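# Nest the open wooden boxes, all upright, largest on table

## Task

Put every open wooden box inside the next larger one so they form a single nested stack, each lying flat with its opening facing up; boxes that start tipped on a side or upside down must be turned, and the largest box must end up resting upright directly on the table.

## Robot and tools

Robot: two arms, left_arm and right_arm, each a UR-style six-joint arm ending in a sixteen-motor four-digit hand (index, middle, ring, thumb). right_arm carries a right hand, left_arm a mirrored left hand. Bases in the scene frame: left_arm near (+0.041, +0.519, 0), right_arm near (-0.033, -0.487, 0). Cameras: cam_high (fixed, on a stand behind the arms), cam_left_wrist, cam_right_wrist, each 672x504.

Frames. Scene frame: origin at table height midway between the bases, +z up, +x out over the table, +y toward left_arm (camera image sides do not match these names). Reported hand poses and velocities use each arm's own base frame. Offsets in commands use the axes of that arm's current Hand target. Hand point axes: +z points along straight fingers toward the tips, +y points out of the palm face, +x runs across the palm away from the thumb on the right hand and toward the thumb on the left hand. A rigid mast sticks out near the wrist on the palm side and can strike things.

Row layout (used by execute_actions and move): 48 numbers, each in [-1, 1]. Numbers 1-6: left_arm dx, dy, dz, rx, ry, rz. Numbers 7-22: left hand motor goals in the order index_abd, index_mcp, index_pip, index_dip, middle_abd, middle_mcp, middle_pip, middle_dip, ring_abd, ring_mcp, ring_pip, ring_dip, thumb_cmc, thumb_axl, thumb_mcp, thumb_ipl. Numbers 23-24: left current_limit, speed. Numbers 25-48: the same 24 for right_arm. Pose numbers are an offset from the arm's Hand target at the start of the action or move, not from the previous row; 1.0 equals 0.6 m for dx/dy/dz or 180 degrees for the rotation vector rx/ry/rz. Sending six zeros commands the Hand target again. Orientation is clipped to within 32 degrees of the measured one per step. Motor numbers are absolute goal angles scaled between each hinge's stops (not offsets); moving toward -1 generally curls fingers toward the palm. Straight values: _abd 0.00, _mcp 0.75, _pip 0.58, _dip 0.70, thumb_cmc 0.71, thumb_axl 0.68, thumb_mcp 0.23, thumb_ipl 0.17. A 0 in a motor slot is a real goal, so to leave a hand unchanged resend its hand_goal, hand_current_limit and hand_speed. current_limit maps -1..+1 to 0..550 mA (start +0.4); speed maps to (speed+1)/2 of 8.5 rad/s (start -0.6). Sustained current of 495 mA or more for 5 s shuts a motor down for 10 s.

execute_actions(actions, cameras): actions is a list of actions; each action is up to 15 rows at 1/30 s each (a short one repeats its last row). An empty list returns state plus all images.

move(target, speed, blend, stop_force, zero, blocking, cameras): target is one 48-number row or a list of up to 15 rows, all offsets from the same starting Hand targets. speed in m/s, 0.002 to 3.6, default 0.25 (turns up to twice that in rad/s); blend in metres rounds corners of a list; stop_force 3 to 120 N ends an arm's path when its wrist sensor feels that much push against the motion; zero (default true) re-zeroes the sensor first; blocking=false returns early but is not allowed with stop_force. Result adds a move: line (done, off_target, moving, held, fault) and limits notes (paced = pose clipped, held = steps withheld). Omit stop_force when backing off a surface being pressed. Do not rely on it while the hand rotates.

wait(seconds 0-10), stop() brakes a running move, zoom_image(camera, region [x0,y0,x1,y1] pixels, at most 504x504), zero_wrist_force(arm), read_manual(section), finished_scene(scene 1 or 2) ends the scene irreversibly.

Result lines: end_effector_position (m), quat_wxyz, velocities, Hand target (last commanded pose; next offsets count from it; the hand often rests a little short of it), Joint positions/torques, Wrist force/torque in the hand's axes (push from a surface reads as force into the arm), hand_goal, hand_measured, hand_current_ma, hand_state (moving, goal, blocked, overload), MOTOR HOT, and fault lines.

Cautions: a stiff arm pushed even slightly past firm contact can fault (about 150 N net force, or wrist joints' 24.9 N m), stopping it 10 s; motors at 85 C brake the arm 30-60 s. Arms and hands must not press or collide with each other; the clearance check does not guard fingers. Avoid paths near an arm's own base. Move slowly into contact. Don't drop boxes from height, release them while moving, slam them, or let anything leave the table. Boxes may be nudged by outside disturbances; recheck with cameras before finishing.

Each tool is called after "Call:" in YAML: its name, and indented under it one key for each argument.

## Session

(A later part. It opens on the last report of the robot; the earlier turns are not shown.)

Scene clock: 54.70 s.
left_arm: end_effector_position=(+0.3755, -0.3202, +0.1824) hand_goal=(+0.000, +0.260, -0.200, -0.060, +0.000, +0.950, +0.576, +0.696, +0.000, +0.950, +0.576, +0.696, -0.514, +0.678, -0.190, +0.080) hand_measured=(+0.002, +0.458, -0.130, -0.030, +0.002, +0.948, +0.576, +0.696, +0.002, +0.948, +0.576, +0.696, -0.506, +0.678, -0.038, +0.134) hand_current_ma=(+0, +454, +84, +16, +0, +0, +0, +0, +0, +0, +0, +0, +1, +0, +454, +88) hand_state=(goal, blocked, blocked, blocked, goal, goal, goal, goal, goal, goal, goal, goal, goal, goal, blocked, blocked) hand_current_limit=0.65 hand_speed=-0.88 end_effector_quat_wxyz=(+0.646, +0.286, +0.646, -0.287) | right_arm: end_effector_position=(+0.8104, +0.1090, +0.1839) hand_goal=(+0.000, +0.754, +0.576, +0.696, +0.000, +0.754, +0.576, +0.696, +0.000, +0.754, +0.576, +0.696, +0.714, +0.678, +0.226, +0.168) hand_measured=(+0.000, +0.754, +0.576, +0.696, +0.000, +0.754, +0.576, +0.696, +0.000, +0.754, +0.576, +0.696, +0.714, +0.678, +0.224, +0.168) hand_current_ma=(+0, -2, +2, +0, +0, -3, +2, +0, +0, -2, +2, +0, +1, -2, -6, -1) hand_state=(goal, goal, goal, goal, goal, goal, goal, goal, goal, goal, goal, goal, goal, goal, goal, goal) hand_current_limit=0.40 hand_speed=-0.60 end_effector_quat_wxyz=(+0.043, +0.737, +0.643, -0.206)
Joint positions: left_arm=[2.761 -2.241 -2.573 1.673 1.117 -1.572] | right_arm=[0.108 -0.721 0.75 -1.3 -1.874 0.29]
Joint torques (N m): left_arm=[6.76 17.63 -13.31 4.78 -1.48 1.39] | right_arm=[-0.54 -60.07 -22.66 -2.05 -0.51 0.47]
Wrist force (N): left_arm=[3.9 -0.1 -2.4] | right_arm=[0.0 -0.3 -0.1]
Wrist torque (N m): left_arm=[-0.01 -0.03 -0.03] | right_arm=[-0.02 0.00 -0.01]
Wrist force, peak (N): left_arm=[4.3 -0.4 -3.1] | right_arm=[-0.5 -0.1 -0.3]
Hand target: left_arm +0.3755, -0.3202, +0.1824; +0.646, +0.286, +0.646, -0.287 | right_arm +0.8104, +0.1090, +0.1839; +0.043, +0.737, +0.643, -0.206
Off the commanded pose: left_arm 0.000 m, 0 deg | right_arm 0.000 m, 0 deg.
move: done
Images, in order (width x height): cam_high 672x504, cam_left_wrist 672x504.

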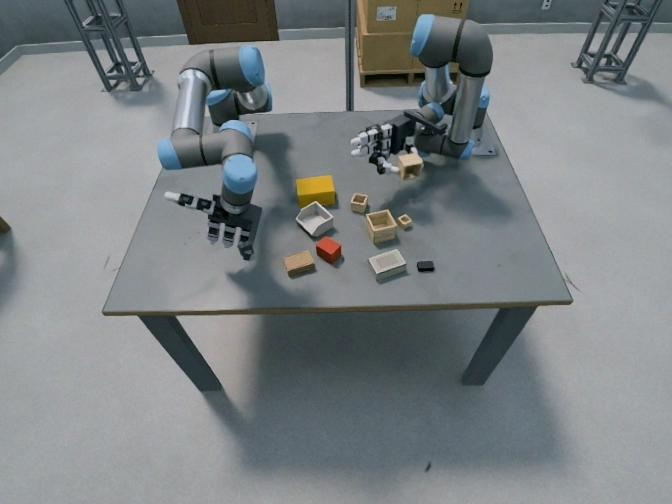

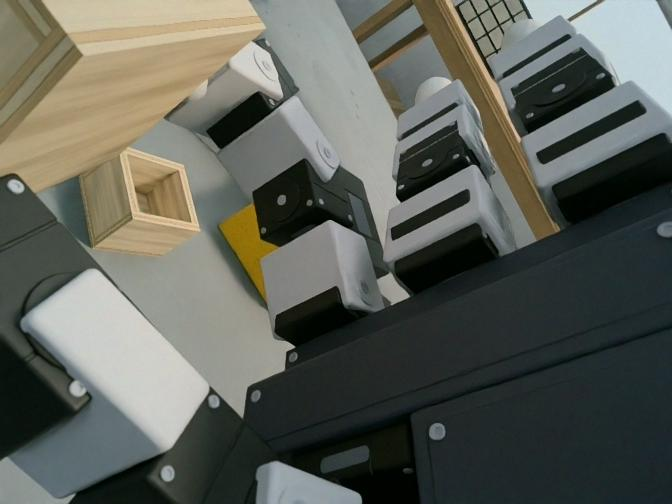

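Call:
move:
  target:
    - [-0.1627,0,0,0,0,0, 0,0.26,-0.20,-0.06, 0,0.95,0.576,0.696, 0,0.95,0.576,0.696, -0.514,0.678,-0.19,0.08, 0.65,-0.88, 0,0,0,0,0,0, 0,0.754,0.576,0.696, 0,0.754,0.576,0.696, 0,0.754,0.576,0.696, 0.714,0.678,0.226,0.168, 0.4,-0.6]
    - [-0.1627,0,0,0,0.2113,-0.45315, 0,0.26,-0.20,-0.06, 0,0.95,0.576,0.696, 0,0.95,0.576,0.696, -0.514,0.678,-0.19,0.08, 0.65,-0.88, 0,0,0,0,0,0, 0,0.754,0.576,0.696, 0,0.754,0.576,0.696, 0,0.754,0.576,0.696, 0.714,0.678,0.226,0.168, 0.4,-0.6]
    - [-0.1627,0,0,0.2451,0.4146,-0.309, 0,0.26,-0.20,-0.06, 0,0.95,0.576,0.696, 0,0.95,0.576,0.696, -0.514,0.678,-0.19,0.08, 0.65,-0.88, 0,0,0,0,0,0, 0,0.754,0.576,0.696, 0,0.754,0.576,0.696, 0,0.754,0.576,0.696, 0.714,0.678,0.226,0.168, 0.4,-0.6]
  speed: [0.15,0.35,0.35]
  blend: [0.03,0.01,0]
  cameras: ["cam_high","cam_left_wrist"]

Scene clock: 70.83 s.
left_arm: end_effector_position=(+0.3755, -0.3201, +0.2801) hand_goal=(+0.000, +0.260, -0.200, -0.060, +0.000, +0.950, +0.576, +0.696, +0.000, +0.950, +0.576, +0.696, -0.514, +0.678, -0.190, +0.080) hand_measured=(+0.002, +0.458, -0.130, -0.030, +0.002, +0.942, +0.576, +0.696, +0.002, +0.942, +0.576, +0.696, -0.516, +0.678, -0.038, +0.134) hand_current_ma=(+0, +454, +84, +16, +0, -1, +0, +0, +0, -1, +0, +0, +0, +0, +454, +88) hand_state=(goal, blocked, blocked, blocked, goal, goal, goal, goal, goal, goal, goal, goal, goal, goal, blocked, blocked) hand_current_limit=0.65 hand_speed=-0.88 end_effector_quat_wxyz=(-0.181, +0.285, +0.794, -0.506) | right_arm: end_effector_position=(+0.8104, +0.1090, +0.1839) hand_goal=(+0.000, +0.754, +0.576, +0.696, +0.000, +0.754, +0.576, +0.696, +0.000, +0.754, +0.576, +0.696, +0.714, +0.678, +0.226, +0.168) hand_measured=(+0.000, +0.754, +0.576, +0.696, +0.000, +0.754, +0.576, +0.696, +0.000, +0.754, +0.576, +0.696, +0.714, +0.678, +0.224, +0.168) hand_current_ma=(+0, -2, +2, +0, +0, -3, +2, +0, +0, -2, +2, +0, +1, -2, -6, -1) hand_state=(goal, goal, goal, goal, goal, goal, goal, goal, goal, goal, goal, goal, goal, goal, goal, goal) hand_current_limit=0.40 hand_speed=-0.60 end_effector_quat_wxyz=(+0.043, +0.737, +0.643, -0.206)
Joint positions: left_arm=[3.009 -1.737 -1.54 -2.284 0.692 -0.597] | right_arm=[0.108 -0.721 0.75 -1.3 -1.874 0.29]
Joint torques (N m): left_arm=[-8.8 18.06 34.2 -1.76 0.24 1.78] | right_arm=[-0.03 -59.89 -22.21 -2.02 -0.51 0.56]
Wrist force (N): left_arm=[1.3 1.4 -1.4] | right_arm=[-0.1 -0.4 0.2]
Wrist torque (N m): left_arm=[-0.04 -0.07 0.06] | right_arm=[-0.06 0.00 -0.02]
Wrist force, peak (N): left_arm=[5.2 -0.2 -2.8] | right_arm=[-0.5 -0.4 0.1]
Hand target: left_arm +0.3755, -0.3201, +0.2801; -0.181, +0.285, +0.794, -0.506 | right_arm +0.8104, +0.1090, +0.1839; +0.043, +0.737, +0.643, -0.206
Off the commanded pose: left_arm 0.000 m, 0 deg | right_arm 0.000 m, 0 deg.
move: done
Images, in order (width x height): cam_high 672x504, cam_left_wrist 672x504.

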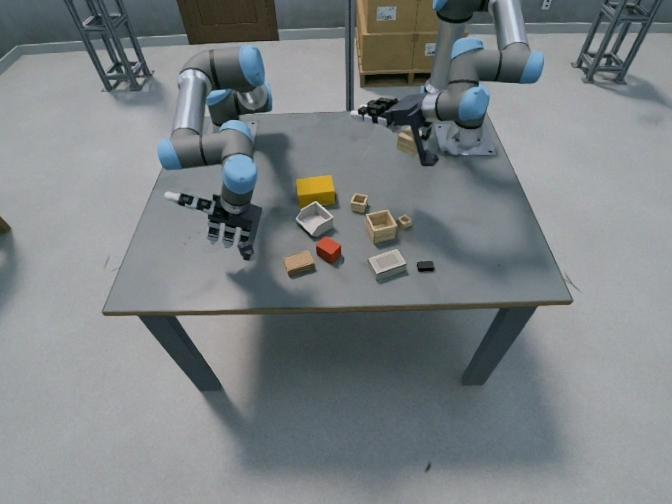

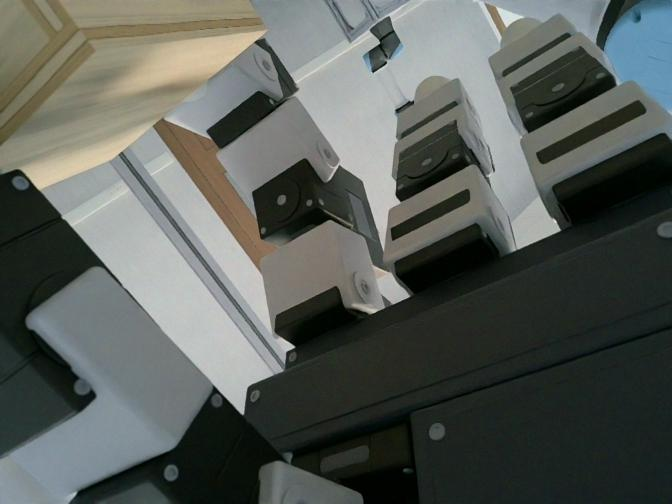

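Call:
move:
  target:
    - [0,0,0,0.1328,-0.0855,0.4976, 0,0.26,-0.20,-0.06, 0,0.95,0.576,0.696, 0,0.95,0.576,0.696, -0.514,0.678,-0.19,0.08, 0.65,-0.88, 0,0,0,0,0,0, 0,0.754,0.576,0.696, 0,0.754,0.576,0.696, 0,0.754,0.576,0.696, 0.714,0.678,0.226,0.168, 0.4,-0.6]
  speed: 0.35
  cameras: ["cam_high"]

Scene clock: 75.27 s.
left_arm: end_effector_position=(+0.3755, -0.3201, +0.2801) hand_goal=(+0.000, +0.260, -0.200, -0.060, +0.000, +0.950, +0.576, +0.696, +0.000, +0.950, +0.576, +0.696, -0.514, +0.678, -0.190, +0.080) hand_measured=(+0.002, +0.458, -0.130, -0.030, +0.002, +0.948, +0.576, +0.696, +0.002, +0.948, +0.576, +0.696, -0.506, +0.678, -0.038, +0.134) hand_current_ma=(+0, +454, +84, +16, +0, +0, +0, +0, +0, +0, +0, +0, +1, +0, +454, +88) hand_state=(goal, blocked, blocked, blocked, goal, goal, goal, goal, goal, goal, goal, goal, goal, goal, blocked, blocked) hand_current_limit=0.65 hand_speed=-0.88 end_effector_quat_wxyz=(+0.271, +0.653, +0.271, -0.653) | right_arm: end_effector_position=(+0.8104, +0.1090, +0.1839) hand_goal=(+0.000, +0.754, +0.576, +0.696, +0.000, +0.754, +0.576, +0.696, +0.000, +0.754, +0.576, +0.696, +0.714, +0.678, +0.226, +0.168) hand_measured=(+0.000, +0.754, +0.576, +0.696, +0.000, +0.754, +0.576, +0.696, +0.000, +0.754, +0.576, +0.696, +0.714, +0.678, +0.224, +0.168) hand_current_ma=(+0, -2, +2, +0, +0, -3, +2, +0, +0, -2, +2, +0, +1, -2, -6, -1) hand_state=(goal, goal, goal, goal, goal, goal, goal, goal, goal, goal, goal, goal, goal, goal, goal, goal) hand_current_limit=0.40 hand_speed=-0.60 end_effector_quat_wxyz=(+0.043, +0.737, +0.643, -0.206)
Joint positions: left_arm=[3.217 -1.845 -1.743 -2.696 0.86 1.572] | right_arm=[0.108 -0.721 0.75 -1.3 -1.874 0.29]
Joint torques (N m): left_arm=[-9.02 20.42 31.05 -4.01 1.37 1.26] | right_arm=[0.1 -60.24 -22.1 -2.18 -0.52 0.8]
Wrist force (N): left_arm=[3.8 -0.5 -2.6] | right_arm=[-0.2 0.0 -0.1]
Wrist torque (N m): left_arm=[-0.09 -0.04 0.01] | right_arm=[0.01 0.03 -0.02]
Wrist force, peak (N): left_arm=[4.4 -0.6 -2.8] | right_arm=[-0.5 -0.2 -0.2]
Hand target: left_arm +0.3755, -0.3201, +0.2801; +0.271, +0.653, +0.271, -0.653 | right_arm +0.8104, +0.1090, +0.1839; +0.043, +0.737, +0.643, -0.206
Off the commanded pose: left_arm 0.000 m, 0 deg | right_arm 0.000 m, 0 deg.
move: done
Images, in order (width x height): cam_high 672x504.

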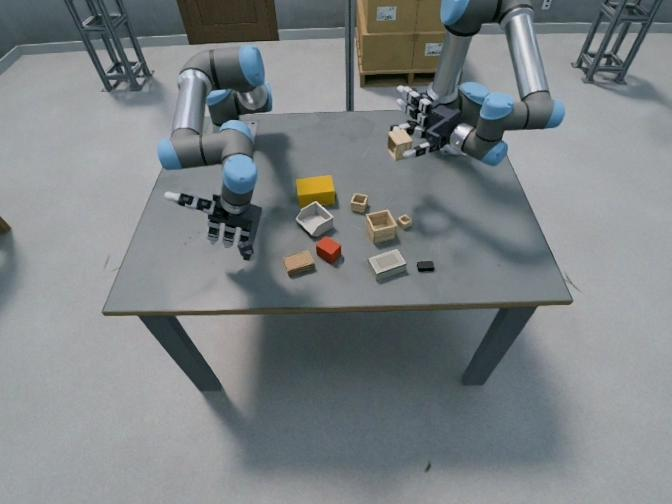

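Call:
move:
  target:
    - [0,0,0,-0.4839,0,0, 0,0.26,-0.20,-0.06, 0,0.95,0.576,0.696, 0,0.95,0.576,0.696, -0.514,0.678,-0.19,0.08, 0.65,-0.88, 0,0,0,0,0,0, 0,0.754,0.576,0.696, 0,0.754,0.576,0.696, 0,0.754,0.576,0.696, 0.714,0.678,0.226,0.168, 0.4,-0.6]
  speed: 0.35
  cameras: ["cam_high","cam_left_wrist"]

Call:
zoom_image:
  camera: "cam_high"
  region: [360, 80, 480, 200]

Scene clock: 79.20 s.
left_arm: end_effector_position=(+0.3755, -0.3201, +0.2801) hand_goal=(+0.000, +0.260, -0.200, -0.060, +0.000, +0.950, +0.576, +0.696, +0.000, +0.950, +0.576, +0.696, -0.514, +0.678, -0.190, +0.080) hand_measured=(+0.002, +0.458, -0.130, -0.030, +0.002, +0.948, +0.576, +0.696, +0.002, +0.948, +0.576, +0.696, -0.506, +0.678, -0.038, +0.134) hand_current_ma=(+0, +454, +84, +16, +0, +0, +0, +0, +0, +0, +0, +0, +1, +0, +454, +88) hand_state=(goal, blocked, blocked, blocked, goal, goal, goal, goal, goal, goal, goal, goal, goal, goal, blocked, blocked) hand_current_limit=0.65 hand_speed=-0.88 end_effector_quat_wxyz=(+0.646, +0.286, +0.646, -0.287) | right_arm: end_effector_position=(+0.8104, +0.1090, +0.1839) hand_goal=(+0.000, +0.754, +0.576, +0.696, +0.000, +0.754, +0.576, +0.696, +0.000, +0.754, +0.576, +0.696, +0.714, +0.678, +0.226, +0.168) hand_measured=(+0.000, +0.754, +0.576, +0.696, +0.000, +0.754, +0.576, +0.696, +0.000, +0.754, +0.576, +0.696, +0.714, +0.678, +0.224, +0.168) hand_current_ma=(+0, -2, +2, +0, +0, -3, +2, +0, +0, -2, +2, +0, +1, -2, -6, -1) hand_state=(goal, goal, goal, goal, goal, goal, goal, goal, goal, goal, goal, goal, goal, goal, goal, goal) hand_current_limit=0.40 hand_speed=-0.60 end_effector_quat_wxyz=(+0.043, +0.737, +0.643, -0.206)
Joint positions: left_arm=[2.761 -1.254 -2.319 -2.71 -1.116 1.57] | right_arm=[0.108 -0.721 0.75 -1.3 -1.874 0.29]
Joint torques (N m): left_arm=[-9.05 -4.61 34.44 4.62 -1.49 1.42] | right_arm=[-0.05 -60.25 -22.41 -2.15 -0.41 0.58]
Wrist force (N): left_arm=[3.5 -0.1 -2.3] | right_arm=[0.0 -0.3 0.0]
Wrist torque (N m): left_arm=[-0.04 0.03 -0.03] | right_arm=[-0.03 0.01 -0.01]
Wrist force, peak (N): left_arm=[4.1 -0.7 -2.8] | right_arm=[-0.5 -0.4 -0.2]
Hand target: left_arm +0.3755, -0.3201, +0.2801; +0.646, +0.286, +0.646, -0.287 | right_arm +0.8104, +0.1090, +0.1839; +0.043, +0.737, +0.643, -0.206
Off the commanded pose: left_arm 0.000 m, 0 deg | right_arm 0.000 m, 0 deg.
move: done
Images, in order (width x height): cam_high 672x504, cam_left_wrist 672x504.

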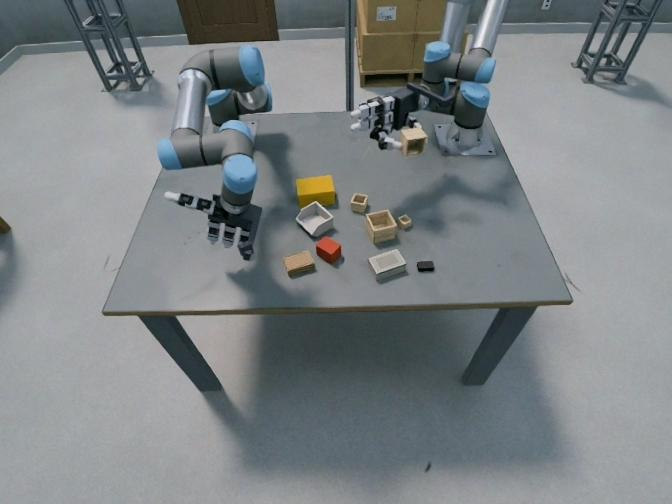

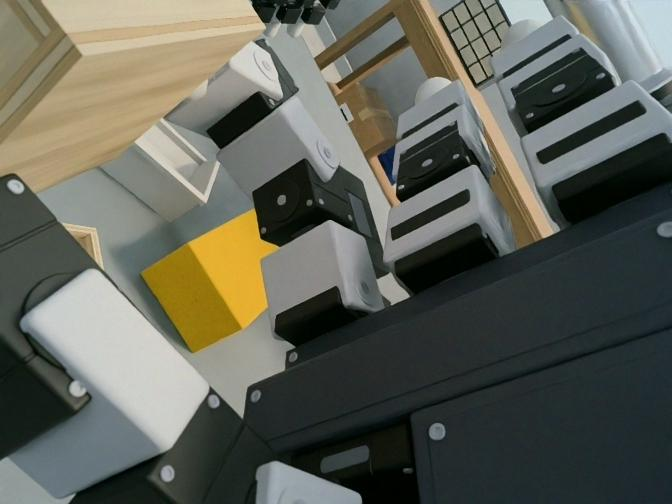

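Scaled by 4.200.

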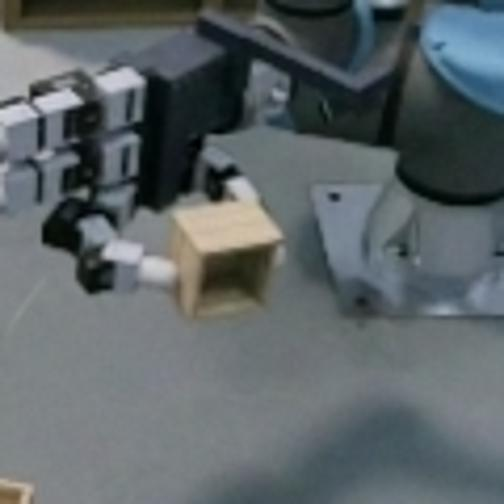

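Call:
move:
  target:
    - [0.34167,0,0,0,0,0, 0,0.26,-0.20,-0.06, 0,0.95,0.576,0.696, 0,0.95,0.576,0.696, -0.514,0.678,-0.19,0.08, 0.65,-0.88, 0,0,0,0,0,0, 0,0.754,0.576,0.696, 0,0.754,0.576,0.696, 0,0.754,0.576,0.696, 0.714,0.678,0.226,0.168, 0.4,-0.6]
  speed: 0.12

Call:
move:
  target:
    - [0.05,0,0,0,0,0, 0,0.26,-0.20,-0.06, 0,0.95,0.576,0.696, 0,0.95,0.576,0.696, -0.514,0.678,-0.19,0.08, 0.65,-0.88, 0,0,0,0,0,0, 0,0.754,0.576,0.696, 0,0.754,0.576,0.696, 0,0.754,0.576,0.696, 0.714,0.678,0.226,0.168, 0.4,-0.6]
  speed: 0.012
  stop_force: 3
  cameras: ["cam_high","cam_left_wrist"]

Call:
zoom_image:
  camera: "cam_high"
  region: [360, 120, 450, 220]

Scene clock: 82.87 s.
left_arm: end_effector_position=(+0.3755, -0.3203, +0.0751) hand_goal=(+0.000, +0.260, -0.200, -0.060, +0.000, +0.950, +0.576, +0.696, +0.000, +0.950, +0.576, +0.696, -0.514, +0.678, -0.190, +0.080) hand_measured=(+0.002, +0.458, -0.130, -0.030, +0.002, +0.948, +0.576, +0.696, +0.002, +0.948, +0.576, +0.696, -0.506, +0.678, -0.038, +0.134) hand_current_ma=(+0, +454, +84, +16, +0, +0, +0, +0, +0, +0, +0, +0, +1, +0, +454, +88) hand_state=(goal, blocked, blocked, blocked, goal, goal, goal, goal, goal, goal, goal, goal, goal, goal, blocked, blocked) hand_current_limit=0.65 hand_speed=-0.88 end_effector_quat_wxyz=(+0.646, +0.286, +0.646, -0.287) | right_arm: end_effector_position=(+0.8104, +0.1090, +0.1839) hand_goal=(+0.000, +0.754, +0.576, +0.696, +0.000, +0.754, +0.576, +0.696, +0.000, +0.754, +0.576, +0.696, +0.714, +0.678, +0.226, +0.168) hand_measured=(+0.000, +0.754, +0.576, +0.696, +0.000, +0.754, +0.576, +0.696, +0.000, +0.754, +0.576, +0.696, +0.714, +0.678, +0.224, +0.168) hand_current_ma=(+0, -2, +2, +0, +0, -3, +2, +0, +0, -2, +2, +0, +1, -2, -6, -1) hand_state=(goal, goal, goal, goal, goal, goal, goal, goal, goal, goal, goal, goal, goal, goal, goal, goal) hand_current_limit=0.40 hand_speed=-0.60 end_effector_quat_wxyz=(+0.043, +0.737, +0.643, -0.206)
Joint positions: left_arm=[2.76 -1.834 -2.585 -1.864 -1.117 1.57] | right_arm=[0.108 -0.721 0.75 -1.3 -1.874 0.29]
Joint torques (N m): left_arm=[-7.98 7.97 -4.56 4.54 -1.42 -1.16] | right_arm=[-0.39 -59.99 -21.61 -2.17 -0.31 0.66]
Wrist force (N): left_arm=[3.7 -0.1 -2.7] | right_arm=[-0.2 -0.1 -0.2]
Wrist torque (N m): left_arm=[-0.02 -0.04 0.11] | right_arm=[0.01 0.03 -0.02]
Wrist force, peak (N): left_arm=[4.7 -0.1 -2.9] | right_arm=[-0.1 -0.1 -0.6]
Hand target: left_arm +0.3755, -0.3203, +0.0751; +0.646, +0.286, +0.646, -0.287 | right_arm +0.8104, +0.1090, +0.1839; +0.043, +0.737, +0.643, -0.206
Off the commanded pose: left_arm 0.000 m, 0 deg | right_arm 0.000 m, 0 deg.
move: done

Scene clock: 86.17 s.
left_arm: end_effector_position=(+0.3754, -0.3203, +0.0482) hand_goal=(+0.000, +0.260, -0.200, -0.060, +0.000, +0.950, +0.576, +0.696, +0.000, +0.950, +0.576, +0.696, -0.514, +0.678, -0.190, +0.080) hand_measured=(-0.002, +0.458, -0.130, -0.030, +0.002, +0.948, +0.576, +0.696, +0.002, +0.948, +0.576, +0.696, -0.516, +0.676, -0.040, +0.134) hand_current_ma=(+0, +454, +84, +16, +0, +0, +0, +0, +0, +0, +0, +0, +0, +0, +454, +88) hand_state=(goal, blocked, blocked, blocked, goal, goal, goal, goal, goal, goal, goal, goal, goal, goal, blocked, blocked) hand_current_limit=0.65 hand_speed=-0.88 end_effector_quat_wxyz=(+0.646, +0.286, +0.646, -0.287) | right_arm: end_effector_position=(+0.8104, +0.1090, +0.1839) hand_goal=(+0.000, +0.754, +0.576, +0.696, +0.000, +0.754, +0.576, +0.696, +0.000, +0.754, +0.576, +0.696, +0.714, +0.678, +0.226, +0.168) hand_measured=(+0.000, +0.754, +0.576, +0.696, +0.000, +0.754, +0.576, +0.696, +0.000, +0.754, +0.576, +0.696, +0.714, +0.678, +0.224, +0.168) hand_current_ma=(+0, -2, +2, +0, +0, -3, +2, +0, +0, -2, +2, +0, +1, -2, -6, -1) hand_state=(goal, goal, goal, goal, goal, goal, goal, goal, goal, goal, goal, goal, goal, goal, goal, goal) hand_current_limit=0.40 hand_speed=-0.60 end_effector_quat_wxyz=(+0.043, +0.737, +0.643, -0.206)
Joint positions: left_arm=[2.76 -1.951 -2.592 -1.741 -1.117 1.57] | right_arm=[0.108 -0.721 0.75 -1.3 -1.874 0.29]
Joint torques (N m): left_arm=[-7.49 37.73 1.93 -0.64 -0.51 0.61] | right_arm=[-0.64 -60.32 -22.15 -2.3 -0.38 0.71]
Wrist force (N): left_arm=[2.4 -0.1 -2.4] | right_arm=[-0.1 -0.2 -0.1]
Wrist torque (N m): left_arm=[-0.04 -0.04 0.18] | right_arm=[-0.01 0.02 -0.02]
Wrist force, peak (N): left_arm=[4.0 -0.5 -3.0] | right_arm=[-0.1 -0.5 -0.3]
Hand target: left_arm +0.3755, -0.3203, +0.0482; +0.646, +0.286, +0.646, -0.287 (not the last commanded pose) | right_arm +0.8104, +0.1090, +0.1839; +0.043, +0.737, +0.643, -0.206
Off the commanded pose: left_arm 0.003 m, 0 deg | right_arm 0.000 m, 0 deg.
move: contact (left_arm)
Images, in order (width x height): cam_high 672x504, cam_left_wrist 672x504.

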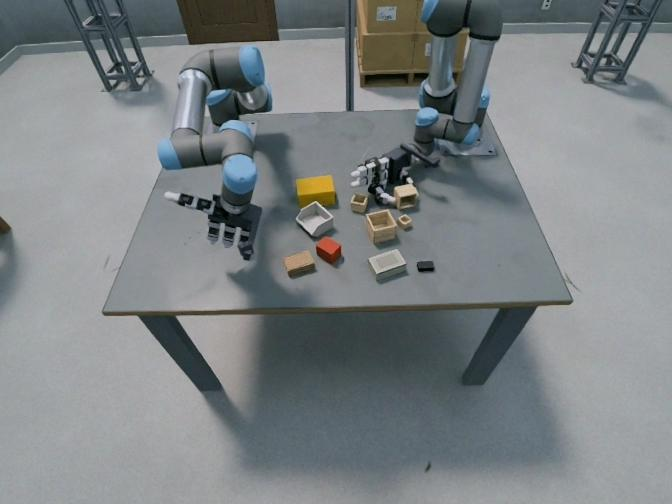

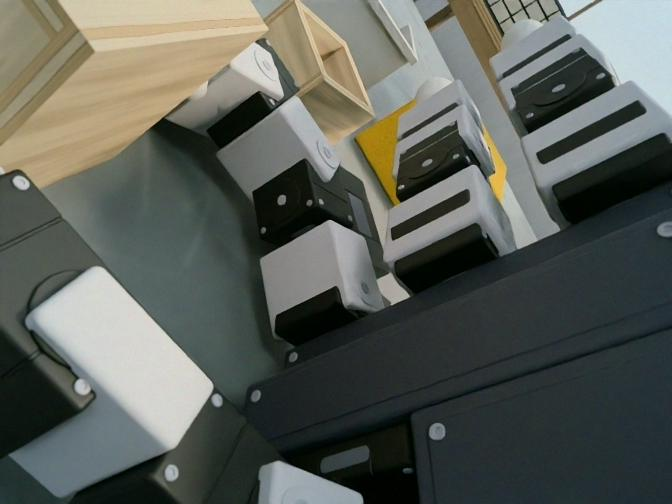

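Scaled by 5.040.

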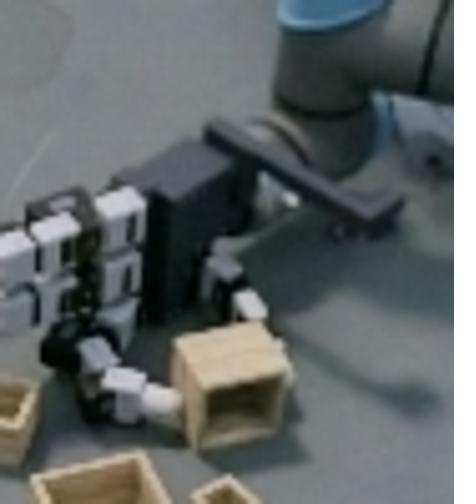

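Call:
move:
  target: [0,0,0,0,0,0, 0,0.40,-0.15,-0.03, 0,0.95,0.576,0.696, 0,0.95,0.576,0.696, -0.514,0.678,-0.08,0.12, 0.4,-0.93, 0,0,0,0,0,0, 0,0.754,0.576,0.696, 0,0.754,0.576,0.696, 0,0.754,0.576,0.696, 0.714,0.678,0.226,0.168, 0.4,-0.6]
  speed: 0.03

Call:
move:
  target: [0,0,0,0,0,0, 0,0.53,-0.11,0.0145, 0,0.95,0.576,0.696, 0,0.95,0.576,0.696, -0.514,0.678,0.05,0.168, 0.4,-0.92, 0,0,0,0,0,0, 0,0.754,0.576,0.696, 0,0.754,0.576,0.696, 0,0.754,0.576,0.696, 0.714,0.678,0.226,0.168, 0.4,-0.6]
  speed: 0.03

Call:
wait:
  seconds: 0.8
  cameras: ["cam_high","cam_left_wrist"]

Call:
zoom_image:
  camera: "cam_high"
  region: [360, 150, 430, 220]

Scene clock: 88.77 s.
left_arm: end_effector_position=(+0.3755, -0.3203, +0.0482) hand_goal=(+0.000, +0.400, -0.150, -0.030, +0.000, +0.950, +0.576, +0.696, +0.000, +0.950, +0.576, +0.696, -0.514, +0.678, -0.080, +0.120) hand_measured=(-0.002, +0.458, -0.122, -0.018, +0.002, +0.948, +0.576, +0.696, +0.002, +0.948, +0.576, +0.696, -0.516, +0.676, -0.040, +0.140) hand_current_ma=(+0, +64, +14, +3, +0, +0, +0, +0, +0, +0, +0, +0, +0, +0, +43, +14) hand_state=(goal, blocked, blocked, goal, goal, goal, goal, goal, goal, goal, goal, goal, goal, goal, moving, blocked) hand_current_limit=0.40 hand_speed=-0.93 end_effector_quat_wxyz=(+0.646, +0.286, +0.646, -0.287) | right_arm: end_effector_position=(+0.8104, +0.1090, +0.1839) hand_goal=(+0.000, +0.754, +0.576, +0.696, +0.000, +0.754, +0.576, +0.696, +0.000, +0.754, +0.576, +0.696, +0.714, +0.678, +0.226, +0.168) hand_measured=(+0.000, +0.754, +0.576, +0.696, +0.000, +0.754, +0.576, +0.696, +0.000, +0.754, +0.576, +0.696, +0.714, +0.678, +0.224, +0.168) hand_current_ma=(+0, -2, +2, +0, +0, -3, +2, +0, +0, -2, +2, +0, +1, -2, -6, -1) hand_state=(goal, goal, goal, goal, goal, goal, goal, goal, goal, goal, goal, goal, goal, goal, goal, goal) hand_current_limit=0.40 hand_speed=-0.60 end_effector_quat_wxyz=(+0.043, +0.737, +0.643, -0.206)
Joint positions: left_arm=[2.76 -1.951 -2.592 -1.741 -1.117 1.57] | right_arm=[0.108 -0.721 0.75 -1.3 -1.874 0.29]
Joint torques (N m): left_arm=[-2.58 37.36 16.25 -0.68 1.16 0.94] | right_arm=[-0.25 -60 -22.01 -2.27 -0.32 0.85]
Wrist force (N): left_arm=[2.3 -0.9 -2.8] | right_arm=[0.2 -0.1 -0.1]
Wrist torque (N m): left_arm=[-0.10 0.00 0.15] | right_arm=[-0.02 -0.02 0.00]
Wrist force, peak (N): left_arm=[2.5 -0.4 -3.1] | right_arm=[-0.3 -0.4 -0.2]
Hand target: left_arm +0.3755, -0.3203, +0.0482; +0.646, +0.286, +0.646, -0.287 | right_arm +0.8104, +0.1090, +0.1839; +0.043, +0.737, +0.643, -0.206
Off the commanded pose: left_arm 0.000 m, 0 deg | right_arm 0.000 m, 0 deg.
move: done

Scene clock: 89.60 s.
left_arm: end_effector_position=(+0.3755, -0.3203, +0.0482) hand_goal=(+0.000, +0.530, -0.110, +0.014, +0.000, +0.950, +0.576, +0.696, +0.000, +0.950, +0.576, +0.696, -0.514, +0.678, +0.050, +0.168) hand_measured=(+0.000, +0.528, -0.112, +0.012, +0.002, +0.948, +0.576, +0.696, +0.002, +0.948, +0.576, +0.696, -0.508, +0.678, +0.048, +0.166) hand_current_ma=(+0, +0, +0, +0, +0, +0, +0, +0, +0, +0, +0, +0, +1, +0, +0, +0) hand_state=(goal, goal, goal, goal, goal, goal, goal, goal, goal, goal, goal, goal, goal, goal, goal, goal) hand_current_limit=0.40 hand_speed=-0.92 end_effector_quat_wxyz=(+0.646, +0.286, +0.646, -0.287) | right_arm: end_effector_position=(+0.8104, +0.1090, +0.1839) hand_goal=(+0.000, +0.754, +0.576, +0.696, +0.000, +0.754, +0.576, +0.696, +0.000, +0.754, +0.576, +0.696, +0.714, +0.678, +0.226, +0.168) hand_measured=(+0.000, +0.754, +0.576, +0.696, +0.000, +0.754, +0.576, +0.696, +0.000, +0.754, +0.576, +0.696, +0.714, +0.678, +0.224, +0.168) hand_current_ma=(+0, -2, +2, +0, +0, -3, +2, +0, +0, -2, +2, +0, +1, -2, -6, -1) hand_state=(goal, goal, goal, goal, goal, goal, goal, goal, goal, goal, goal, goal, goal, goal, goal, goal) hand_current_limit=0.40 hand_speed=-0.60 end_effector_quat_wxyz=(+0.043, +0.737, +0.643, -0.206)
Joint positions: left_arm=[2.76 -1.951 -2.592 -1.741 -1.117 1.57] | right_arm=[0.108 -0.721 0.75 -1.3 -1.874 0.29]
Joint torques (N m): left_arm=[-1.43 37.36 16.35 0.36 1.06 0.8] | right_arm=[-0.36 -60.39 -21.81 -2.23 -0.37 0.82]
Wrist force (N): left_arm=[3.4 -0.2 -2.4] | right_arm=[0.0 0.0 -0.3]
Wrist torque (N m): left_arm=[-0.06 -0.04 0.15] | right_arm=[0.03 0.01 0.00]
Wrist force, peak (N): left_arm=[3.5 0.0 -2.6] | right_arm=[-0.3 -0.1 -0.4]
Hand target: left_arm +0.3755, -0.3203, +0.0482; +0.646, +0.286, +0.646, -0.287 | right_arm +0.8104, +0.1090, +0.1839; +0.043, +0.737, +0.643, -0.206
Off the commanded pose: left_arm 0.000 m, 0 deg | right_arm 0.000 m, 0 deg.
move: done

Scene clock: 90.40 s.
left_arm: end_effector_position=(+0.3755, -0.3203, +0.0482) hand_goal=(+0.000, +0.530, -0.110, +0.014, +0.000, +0.950, +0.576, +0.696, +0.000, +0.950, +0.576, +0.696, -0.514, +0.678, +0.050, +0.168) hand_measured=(+0.000, +0.528, -0.112, +0.012, +0.002, +0.948, +0.576, +0.696, +0.002, +0.948, +0.576, +0.696, -0.508, +0.678, +0.048, +0.166) hand_current_ma=(+0, +0, +0, +0, +0, +0, +0, +0, +0, +0, +0, +0, +1, +0, +0, +0) hand_state=(goal, goal, goal, goal, goal, goal, goal, goal, goal, goal, goal, goal, goal, goal, goal, goal) hand_current_limit=0.40 hand_speed=-0.92 end_effector_quat_wxyz=(+0.646, +0.286, +0.646, -0.287) | right_arm: end_effector_position=(+0.8104, +0.1090, +0.1839) hand_goal=(+0.000, +0.754, +0.576, +0.696, +0.000, +0.754, +0.576, +0.696, +0.000, +0.754, +0.576, +0.696, +0.714, +0.678, +0.226, +0.168) hand_measured=(+0.000, +0.754, +0.576, +0.696, +0.000, +0.754, +0.576, +0.696, +0.000, +0.754, +0.576, +0.696, +0.714, +0.678, +0.224, +0.168) hand_current_ma=(+0, -2, +2, +0, +0, -3, +2, +0, +0, -2, +2, +0, +1, -2, -6, -1) hand_state=(goal, goal, goal, goal, goal, goal, goal, goal, goal, goal, goal, goal, goal, goal, goal, goal) hand_current_limit=0.40 hand_speed=-0.60 end_effector_quat_wxyz=(+0.043, +0.737, +0.643, -0.206)
Joint positions: left_arm=[2.76 -1.951 -2.592 -1.741 -1.117 1.57] | right_arm=[0.108 -0.721 0.75 -1.3 -1.874 0.29]
Joint torques (N m): left_arm=[0.04 37.67 16.94 0.98 0.97 0.76] | right_arm=[-0.93 -59.51 -21.52 -2.25 -0.31 0.75]
Wrist force (N): left_arm=[3.1 -0.3 -2.7] | right_arm=[0.0 0.1 -0.1]
Wrist torque (N m): left_arm=[-0.05 0.01 0.13] | right_arm=[0.04 0.01 0.00]
Wrist force, peak (N): left_arm=[3.2 -0.2 -3.1] | right_arm=[-0.2 -0.4 -0.1]
Hand target: left_arm +0.3755, -0.3203, +0.0482; +0.646, +0.286, +0.646, -0.287 | right_arm +0.8104, +0.1090, +0.1839; +0.043, +0.737, +0.643, -0.206
Off the commanded pose: left_arm 0.000 m, 0 deg | right_arm 0.000 m, 0 deg.
wait: 0.80 s; at rest by 0.17 s
Images, in order (width x height): cam_high 672x504, cam_left_wrist 672x504.

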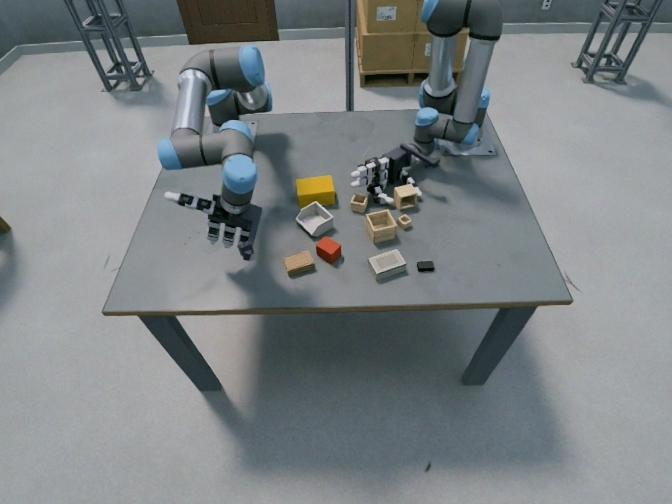

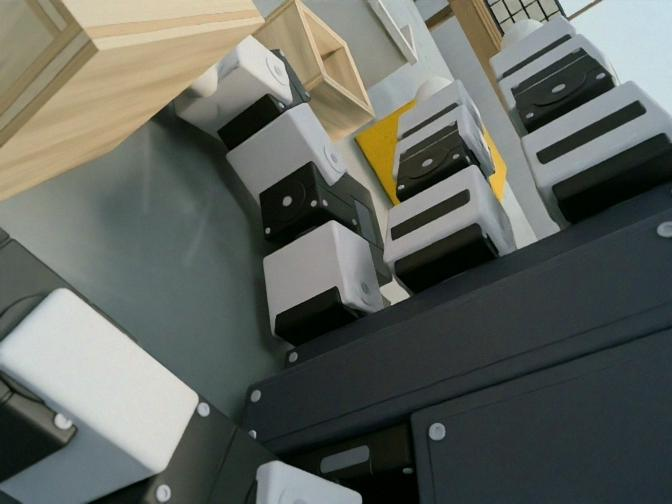

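Scaled by 7.200.

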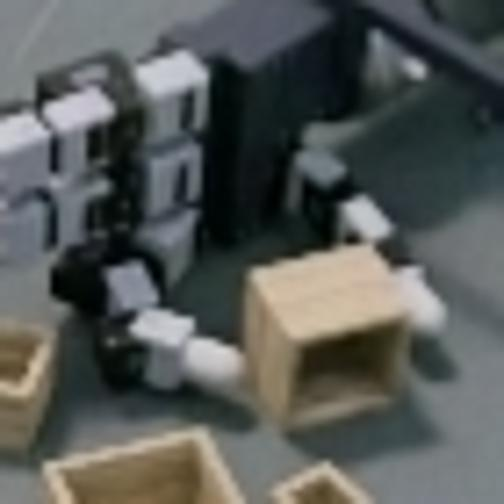

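Call:
move:
  target:
    - [-0.1167,0,0,0,0,0, 0,0.53,-0.11,0.0145, 0,0.95,0.576,0.696, 0,0.95,0.576,0.696, -0.514,0.678,0.05,0.168, 0.4,-0.8, 0,0,0,0,0,0, 0,0.754,0.576,0.696, 0,0.754,0.576,0.696, 0,0.754,0.576,0.696, 0.714,0.678,0.226,0.168, 0.4,-0.6]
    - [-0.1697,0.0909,0.0423,0,0.2113,-0.45315, 0,0.479,-0.109,0.0145, 0,0.95,0.576,0.696, 0,0.95,0.576,0.696, -0.514,0.678,0.112,0.168, 0.4,-0.8, 0,0,0,0,0,0, 0,0.754,0.576,0.696, 0,0.754,0.576,0.696, 0,0.754,0.576,0.696, 0.714,0.678,0.226,0.168, 0.4,-0.6]
  speed: [0.12, 0.35]
  blend: 0.01
  cameras: ["cam_high","cam_left_wrist"]

Call:
zoom_image:
  camera: "cam_high"
  region: [360, 140, 440, 220]

Scene clock: 95.47 s.
left_arm: end_effector_position=(+0.4330, -0.3024, +0.1500) hand_goal=(+0.000, +0.480, -0.108, +0.014, +0.000, +0.950, +0.576, +0.696, +0.000, +0.950, +0.576, +0.696, -0.514, +0.678, +0.112, +0.168) hand_measured=(+0.000, +0.476, -0.110, +0.012, +0.002, +0.942, +0.576, +0.696, +0.002, +0.942, +0.576, +0.696, -0.512, +0.678, +0.108, +0.166) hand_current_ma=(+0, +0, +0, +0, +0, -1, +0, +0, +0, -1, +0, +0, +0, +0, -1, +0) hand_state=(goal, goal, goal, goal, goal, goal, goal, goal, goal, goal, goal, goal, goal, goal, goal, goal) hand_current_limit=0.40 hand_speed=-0.80 end_effector_quat_wxyz=(+0.080, -0.126, +0.834, -0.532) | right_arm: end_effector_position=(+0.8104, +0.1090, +0.1839) hand_goal=(+0.000, +0.754, +0.576, +0.696, +0.000, +0.754, +0.576, +0.696, +0.000, +0.754, +0.576, +0.696, +0.714, +0.678, +0.226, +0.168) hand_measured=(+0.000, +0.754, +0.576, +0.696, +0.000, +0.754, +0.576, +0.696, +0.000, +0.754, +0.576, +0.696, +0.714, +0.678, +0.224, +0.168) hand_current_ma=(+0, -2, +2, +0, +0, -3, +2, +0, +0, -2, +2, +0, +1, -2, -6, -1) hand_state=(goal, goal, goal, goal, goal, goal, goal, goal, goal, goal, goal, goal, goal, goal, goal, goal) hand_current_limit=0.40 hand_speed=-0.60 end_effector_quat_wxyz=(+0.043, +0.737, +0.643, -0.206)
Joint positions: left_arm=[3.147 -1.913 -1.723 -3.662 -0.52 0.949] | right_arm=[0.108 -0.721 0.75 -1.3 -1.874 0.29]
Joint torques (N m): left_arm=[6.44 21.49 29.59 -4.23 2.78 1.29] | right_arm=[-0.19 -59.72 -21.3 -2.27 -0.41 0.94]
Wrist force (N): left_arm=[1.5 1.4 -1.7] | right_arm=[-0.1 -0.1 0.1]
Wrist torque (N m): left_arm=[-0.04 -0.10 0.06] | right_arm=[-0.03 0.01 -0.01]
Wrist force, peak (N): left_arm=[4.3 -0.1 -2.5] | right_arm=[-0.4 -0.4 -0.1]
Hand target: left_arm +0.4330, -0.3024, +0.1500; +0.080, -0.126, +0.834, -0.532 | right_arm +0.8104, +0.1090, +0.1839; +0.043, +0.737, +0.643, -0.206
Off the commanded pose: left_arm 0.000 m, 0 deg | right_arm 0.000 m, 0 deg.
move: done
Images, in order (width x height): cam_high 672x504, cam_left_wrist 672x504.

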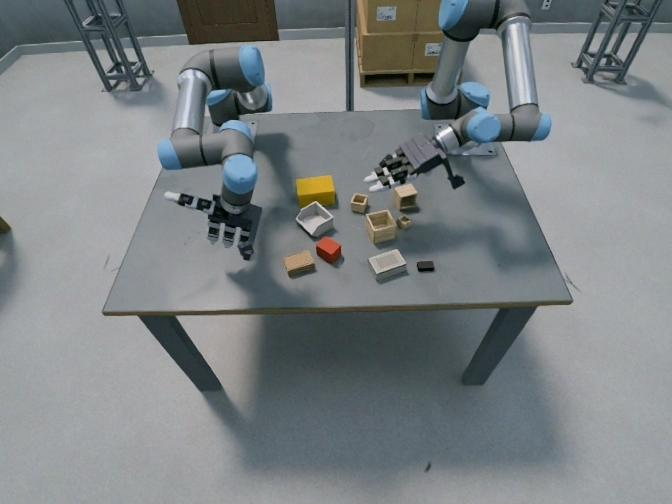

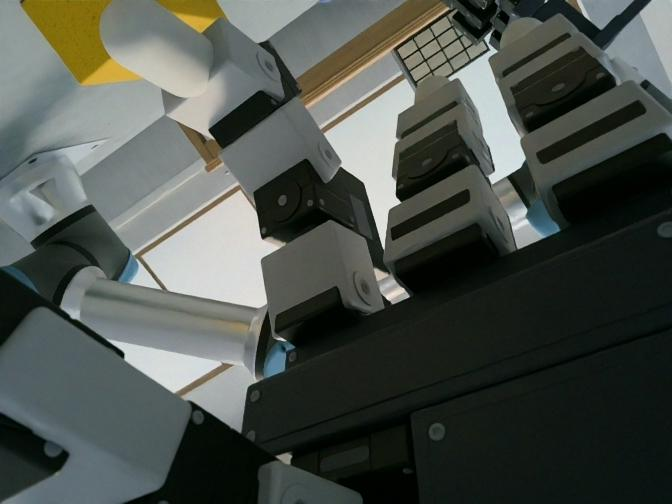

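Scaled by 6.300.

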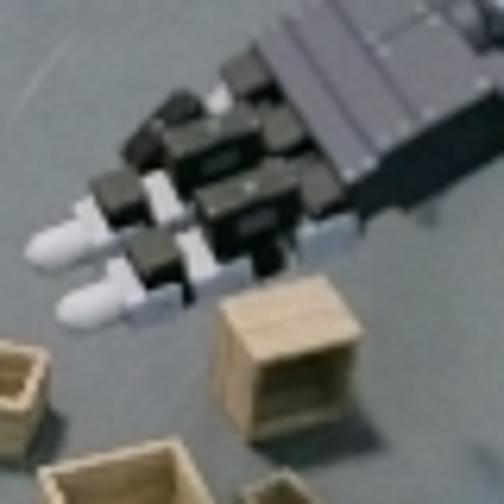

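Call:
move:
  target: [0,0.14985,0.06987,0,0,0, 0,0.479,-0.109,0.0145, 0,0.95,0.576,0.696, 0,0.95,0.576,0.696, -0.514,0.678,0.112,0.168, 0.4,-0.8, 0,0,0,0,0,0, 0,0.754,0.576,0.696, 0,0.754,0.576,0.696, 0,0.754,0.576,0.696, 0.714,0.678,0.226,0.168, 0.4,-0.6]
  speed: 0.05
  stop_force: 4

Call:
move:
  target: [0,0,0,0,0,0, 0,0.465,-0.13,-0.02, 0,0.95,0.576,0.696, 0,0.95,0.576,0.696, -0.514,0.678,-0.035,0.154, 0.4,-0.85, 0,0,0,0,0,0, 0,0.754,0.576,0.696, 0,0.754,0.576,0.696, 0,0.754,0.576,0.696, 0.714,0.678,0.226,0.168, 0.4,-0.6]
  speed: 0.05
  cameras: ["cam_high","cam_left_wrist"]

Call:
zoom_image:
  camera: "cam_high"
  region: [360, 150, 430, 220]

Scene clock: 100.23 s.
left_arm: end_effector_position=(+0.4329, -0.3025, +0.0508) hand_goal=(+0.000, +0.480, -0.108, +0.014, +0.000, +0.950, +0.576, +0.696, +0.000, +0.950, +0.576, +0.696, -0.514, +0.678, +0.112, +0.168) hand_measured=(+0.000, +0.476, -0.110, +0.012, +0.002, +0.942, +0.576, +0.696, +0.002, +0.942, +0.576, +0.696, -0.512, +0.678, +0.108, +0.166) hand_current_ma=(+0, +0, +0, +0, +0, -1, +0, +0, +0, -1, +0, +0, +0, +0, -1, +0) hand_state=(goal, goal, goal, goal, goal, goal, goal, goal, goal, goal, goal, goal, goal, goal, goal, goal) hand_current_limit=0.40 hand_speed=-0.80 end_effector_quat_wxyz=(+0.080, -0.126, +0.834, -0.532) | right_arm: end_effector_position=(+0.8104, +0.1090, +0.1839) hand_goal=(+0.000, +0.754, +0.576, +0.696, +0.000, +0.754, +0.576, +0.696, +0.000, +0.754, +0.576, +0.696, +0.714, +0.678, +0.226, +0.168) hand_measured=(+0.000, +0.754, +0.576, +0.696, +0.000, +0.754, +0.576, +0.696, +0.000, +0.754, +0.576, +0.696, +0.714, +0.678, +0.224, +0.168) hand_current_ma=(+0, -2, +2, +0, +0, -3, +2, +0, +0, -2, +2, +0, +1, -2, -6, -1) hand_state=(goal, goal, goal, goal, goal, goal, goal, goal, goal, goal, goal, goal, goal, goal, goal, goal) hand_current_limit=0.40 hand_speed=-0.60 end_effector_quat_wxyz=(+0.043, +0.737, +0.643, -0.206)
Joint positions: left_arm=[3.147 -2.05 -1.823 -3.424 -0.52 0.948] | right_arm=[0.108 -0.721 0.75 -1.3 -1.874 0.29]
Joint torques (N m): left_arm=[-8.54 24.72 1.67 0.86 0.14 -1.23] | right_arm=[-0.42 -60.23 -21.32 -2.31 -0.36 0.89]
Wrist force (N): left_arm=[1.5 1.3 -1.7] | right_arm=[-0.1 0.0 -0.2]
Wrist torque (N m): left_arm=[-0.06 -0.09 0.11] | right_arm=[0.03 0.02 -0.01]
Wrist force, peak (N): left_arm=[2.0 1.4 -1.9] | right_arm=[-0.1 -0.4 -0.5]
Hand target: left_arm +0.4329, -0.3025, +0.0508; +0.080, -0.126, +0.834, -0.532 | right_arm +0.8104, +0.1090, +0.1839; +0.043, +0.737, +0.643, -0.206
Off the commanded pose: left_arm 0.000 m, 0 deg | right_arm 0.000 m, 0 deg.
move: done

Scene clock: 100.83 s.
left_arm: end_effector_position=(+0.4329, -0.3025, +0.0508) hand_goal=(+0.000, +0.466, -0.130, -0.020, +0.000, +0.950, +0.576, +0.696, +0.000, +0.950, +0.576, +0.696, -0.514, +0.678, -0.034, +0.154) hand_measured=(+0.000, +0.464, -0.126, -0.016, +0.002, +0.942, +0.576, +0.696, +0.002, +0.942, +0.576, +0.696, -0.512, +0.678, -0.032, +0.156) hand_current_ma=(+0, +0, +0, +0, +0, -1, +0, +0, +0, -1, +0, +0, +0, +0, +0, +0) hand_state=(goal, goal, goal, goal, goal, goal, goal, goal, goal, goal, goal, goal, goal, goal, goal, goal) hand_current_limit=0.40 hand_speed=-0.85 end_effector_quat_wxyz=(+0.080, -0.126, +0.834, -0.532) | right_arm: end_effector_position=(+0.8104, +0.1090, +0.1839) hand_goal=(+0.000, +0.754, +0.576, +0.696, +0.000, +0.754, +0.576, +0.696, +0.000, +0.754, +0.576, +0.696, +0.714, +0.678, +0.226, +0.168) hand_measured=(+0.000, +0.754, +0.576, +0.696, +0.000, +0.754, +0.576, +0.696, +0.000, +0.754, +0.576, +0.696, +0.714, +0.678, +0.224, +0.168) hand_current_ma=(+0, -2, +2, +0, +0, -3, +2, +0, +0, -2, +2, +0, +1, -2, -6, -1) hand_state=(goal, goal, goal, goal, goal, goal, goal, goal, goal, goal, goal, goal, goal, goal, goal, goal) hand_current_limit=0.40 hand_speed=-0.60 end_effector_quat_wxyz=(+0.043, +0.737, +0.643, -0.206)
Joint positions: left_arm=[3.147 -2.05 -1.823 -3.424 -0.52 0.948] | right_arm=[0.108 -0.721 0.75 -1.3 -1.874 0.29]
Joint torques (N m): left_arm=[-8.31 25.45 1.52 0.74 0.11 -1.44] | right_arm=[-0.54 -60.27 -21.11 -2.31 -0.33 0.91]
Wrist force (N): left_arm=[1.4 1.4 -1.5] | right_arm=[0.0 0.0 0.1]
Wrist torque (N m): left_arm=[-0.05 -0.08 0.11] | right_arm=[-0.01 -0.01 0.00]
Wrist force, peak (N): left_arm=[1.9 1.4 -1.9] | right_arm=[-0.1 -0.1 -0.5]
Hand target: left_arm +0.4329, -0.3025, +0.0508; +0.080, -0.126, +0.834, -0.532 | right_arm +0.8104, +0.1090, +0.1839; +0.043, +0.737, +0.643, -0.206
Off the commanded pose: left_arm 0.000 m, 0 deg | right_arm 0.000 m, 0 deg.
move: done
Images, in order (width x height): cam_high 672x504, cam_left_wrist 672x504.

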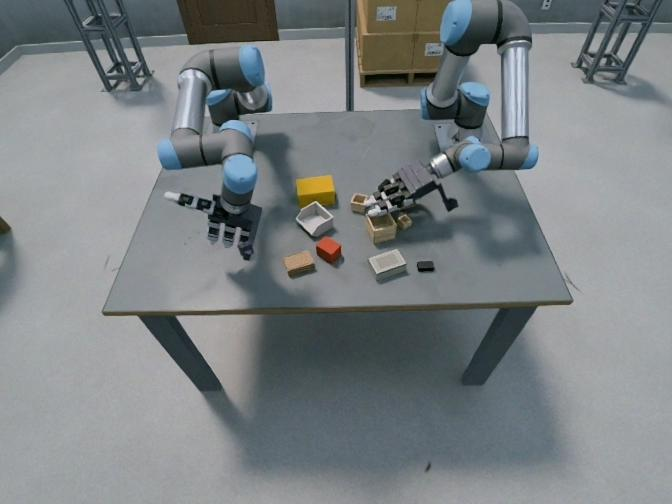

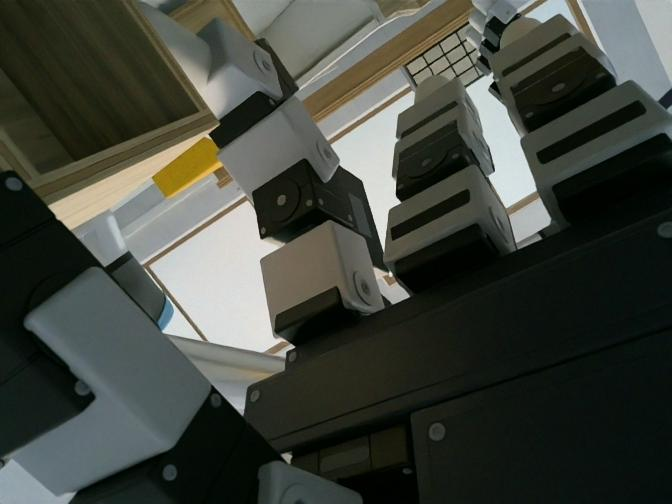

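Scaled by 7.200.

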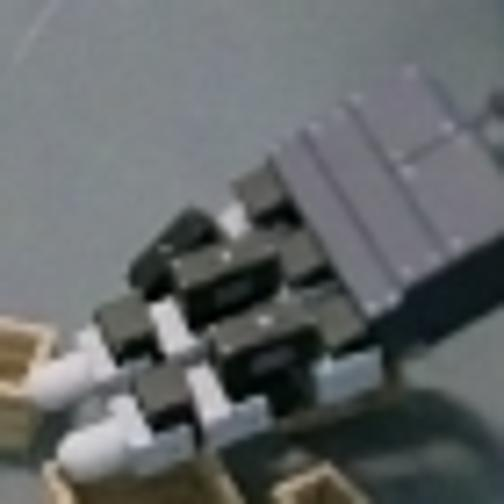

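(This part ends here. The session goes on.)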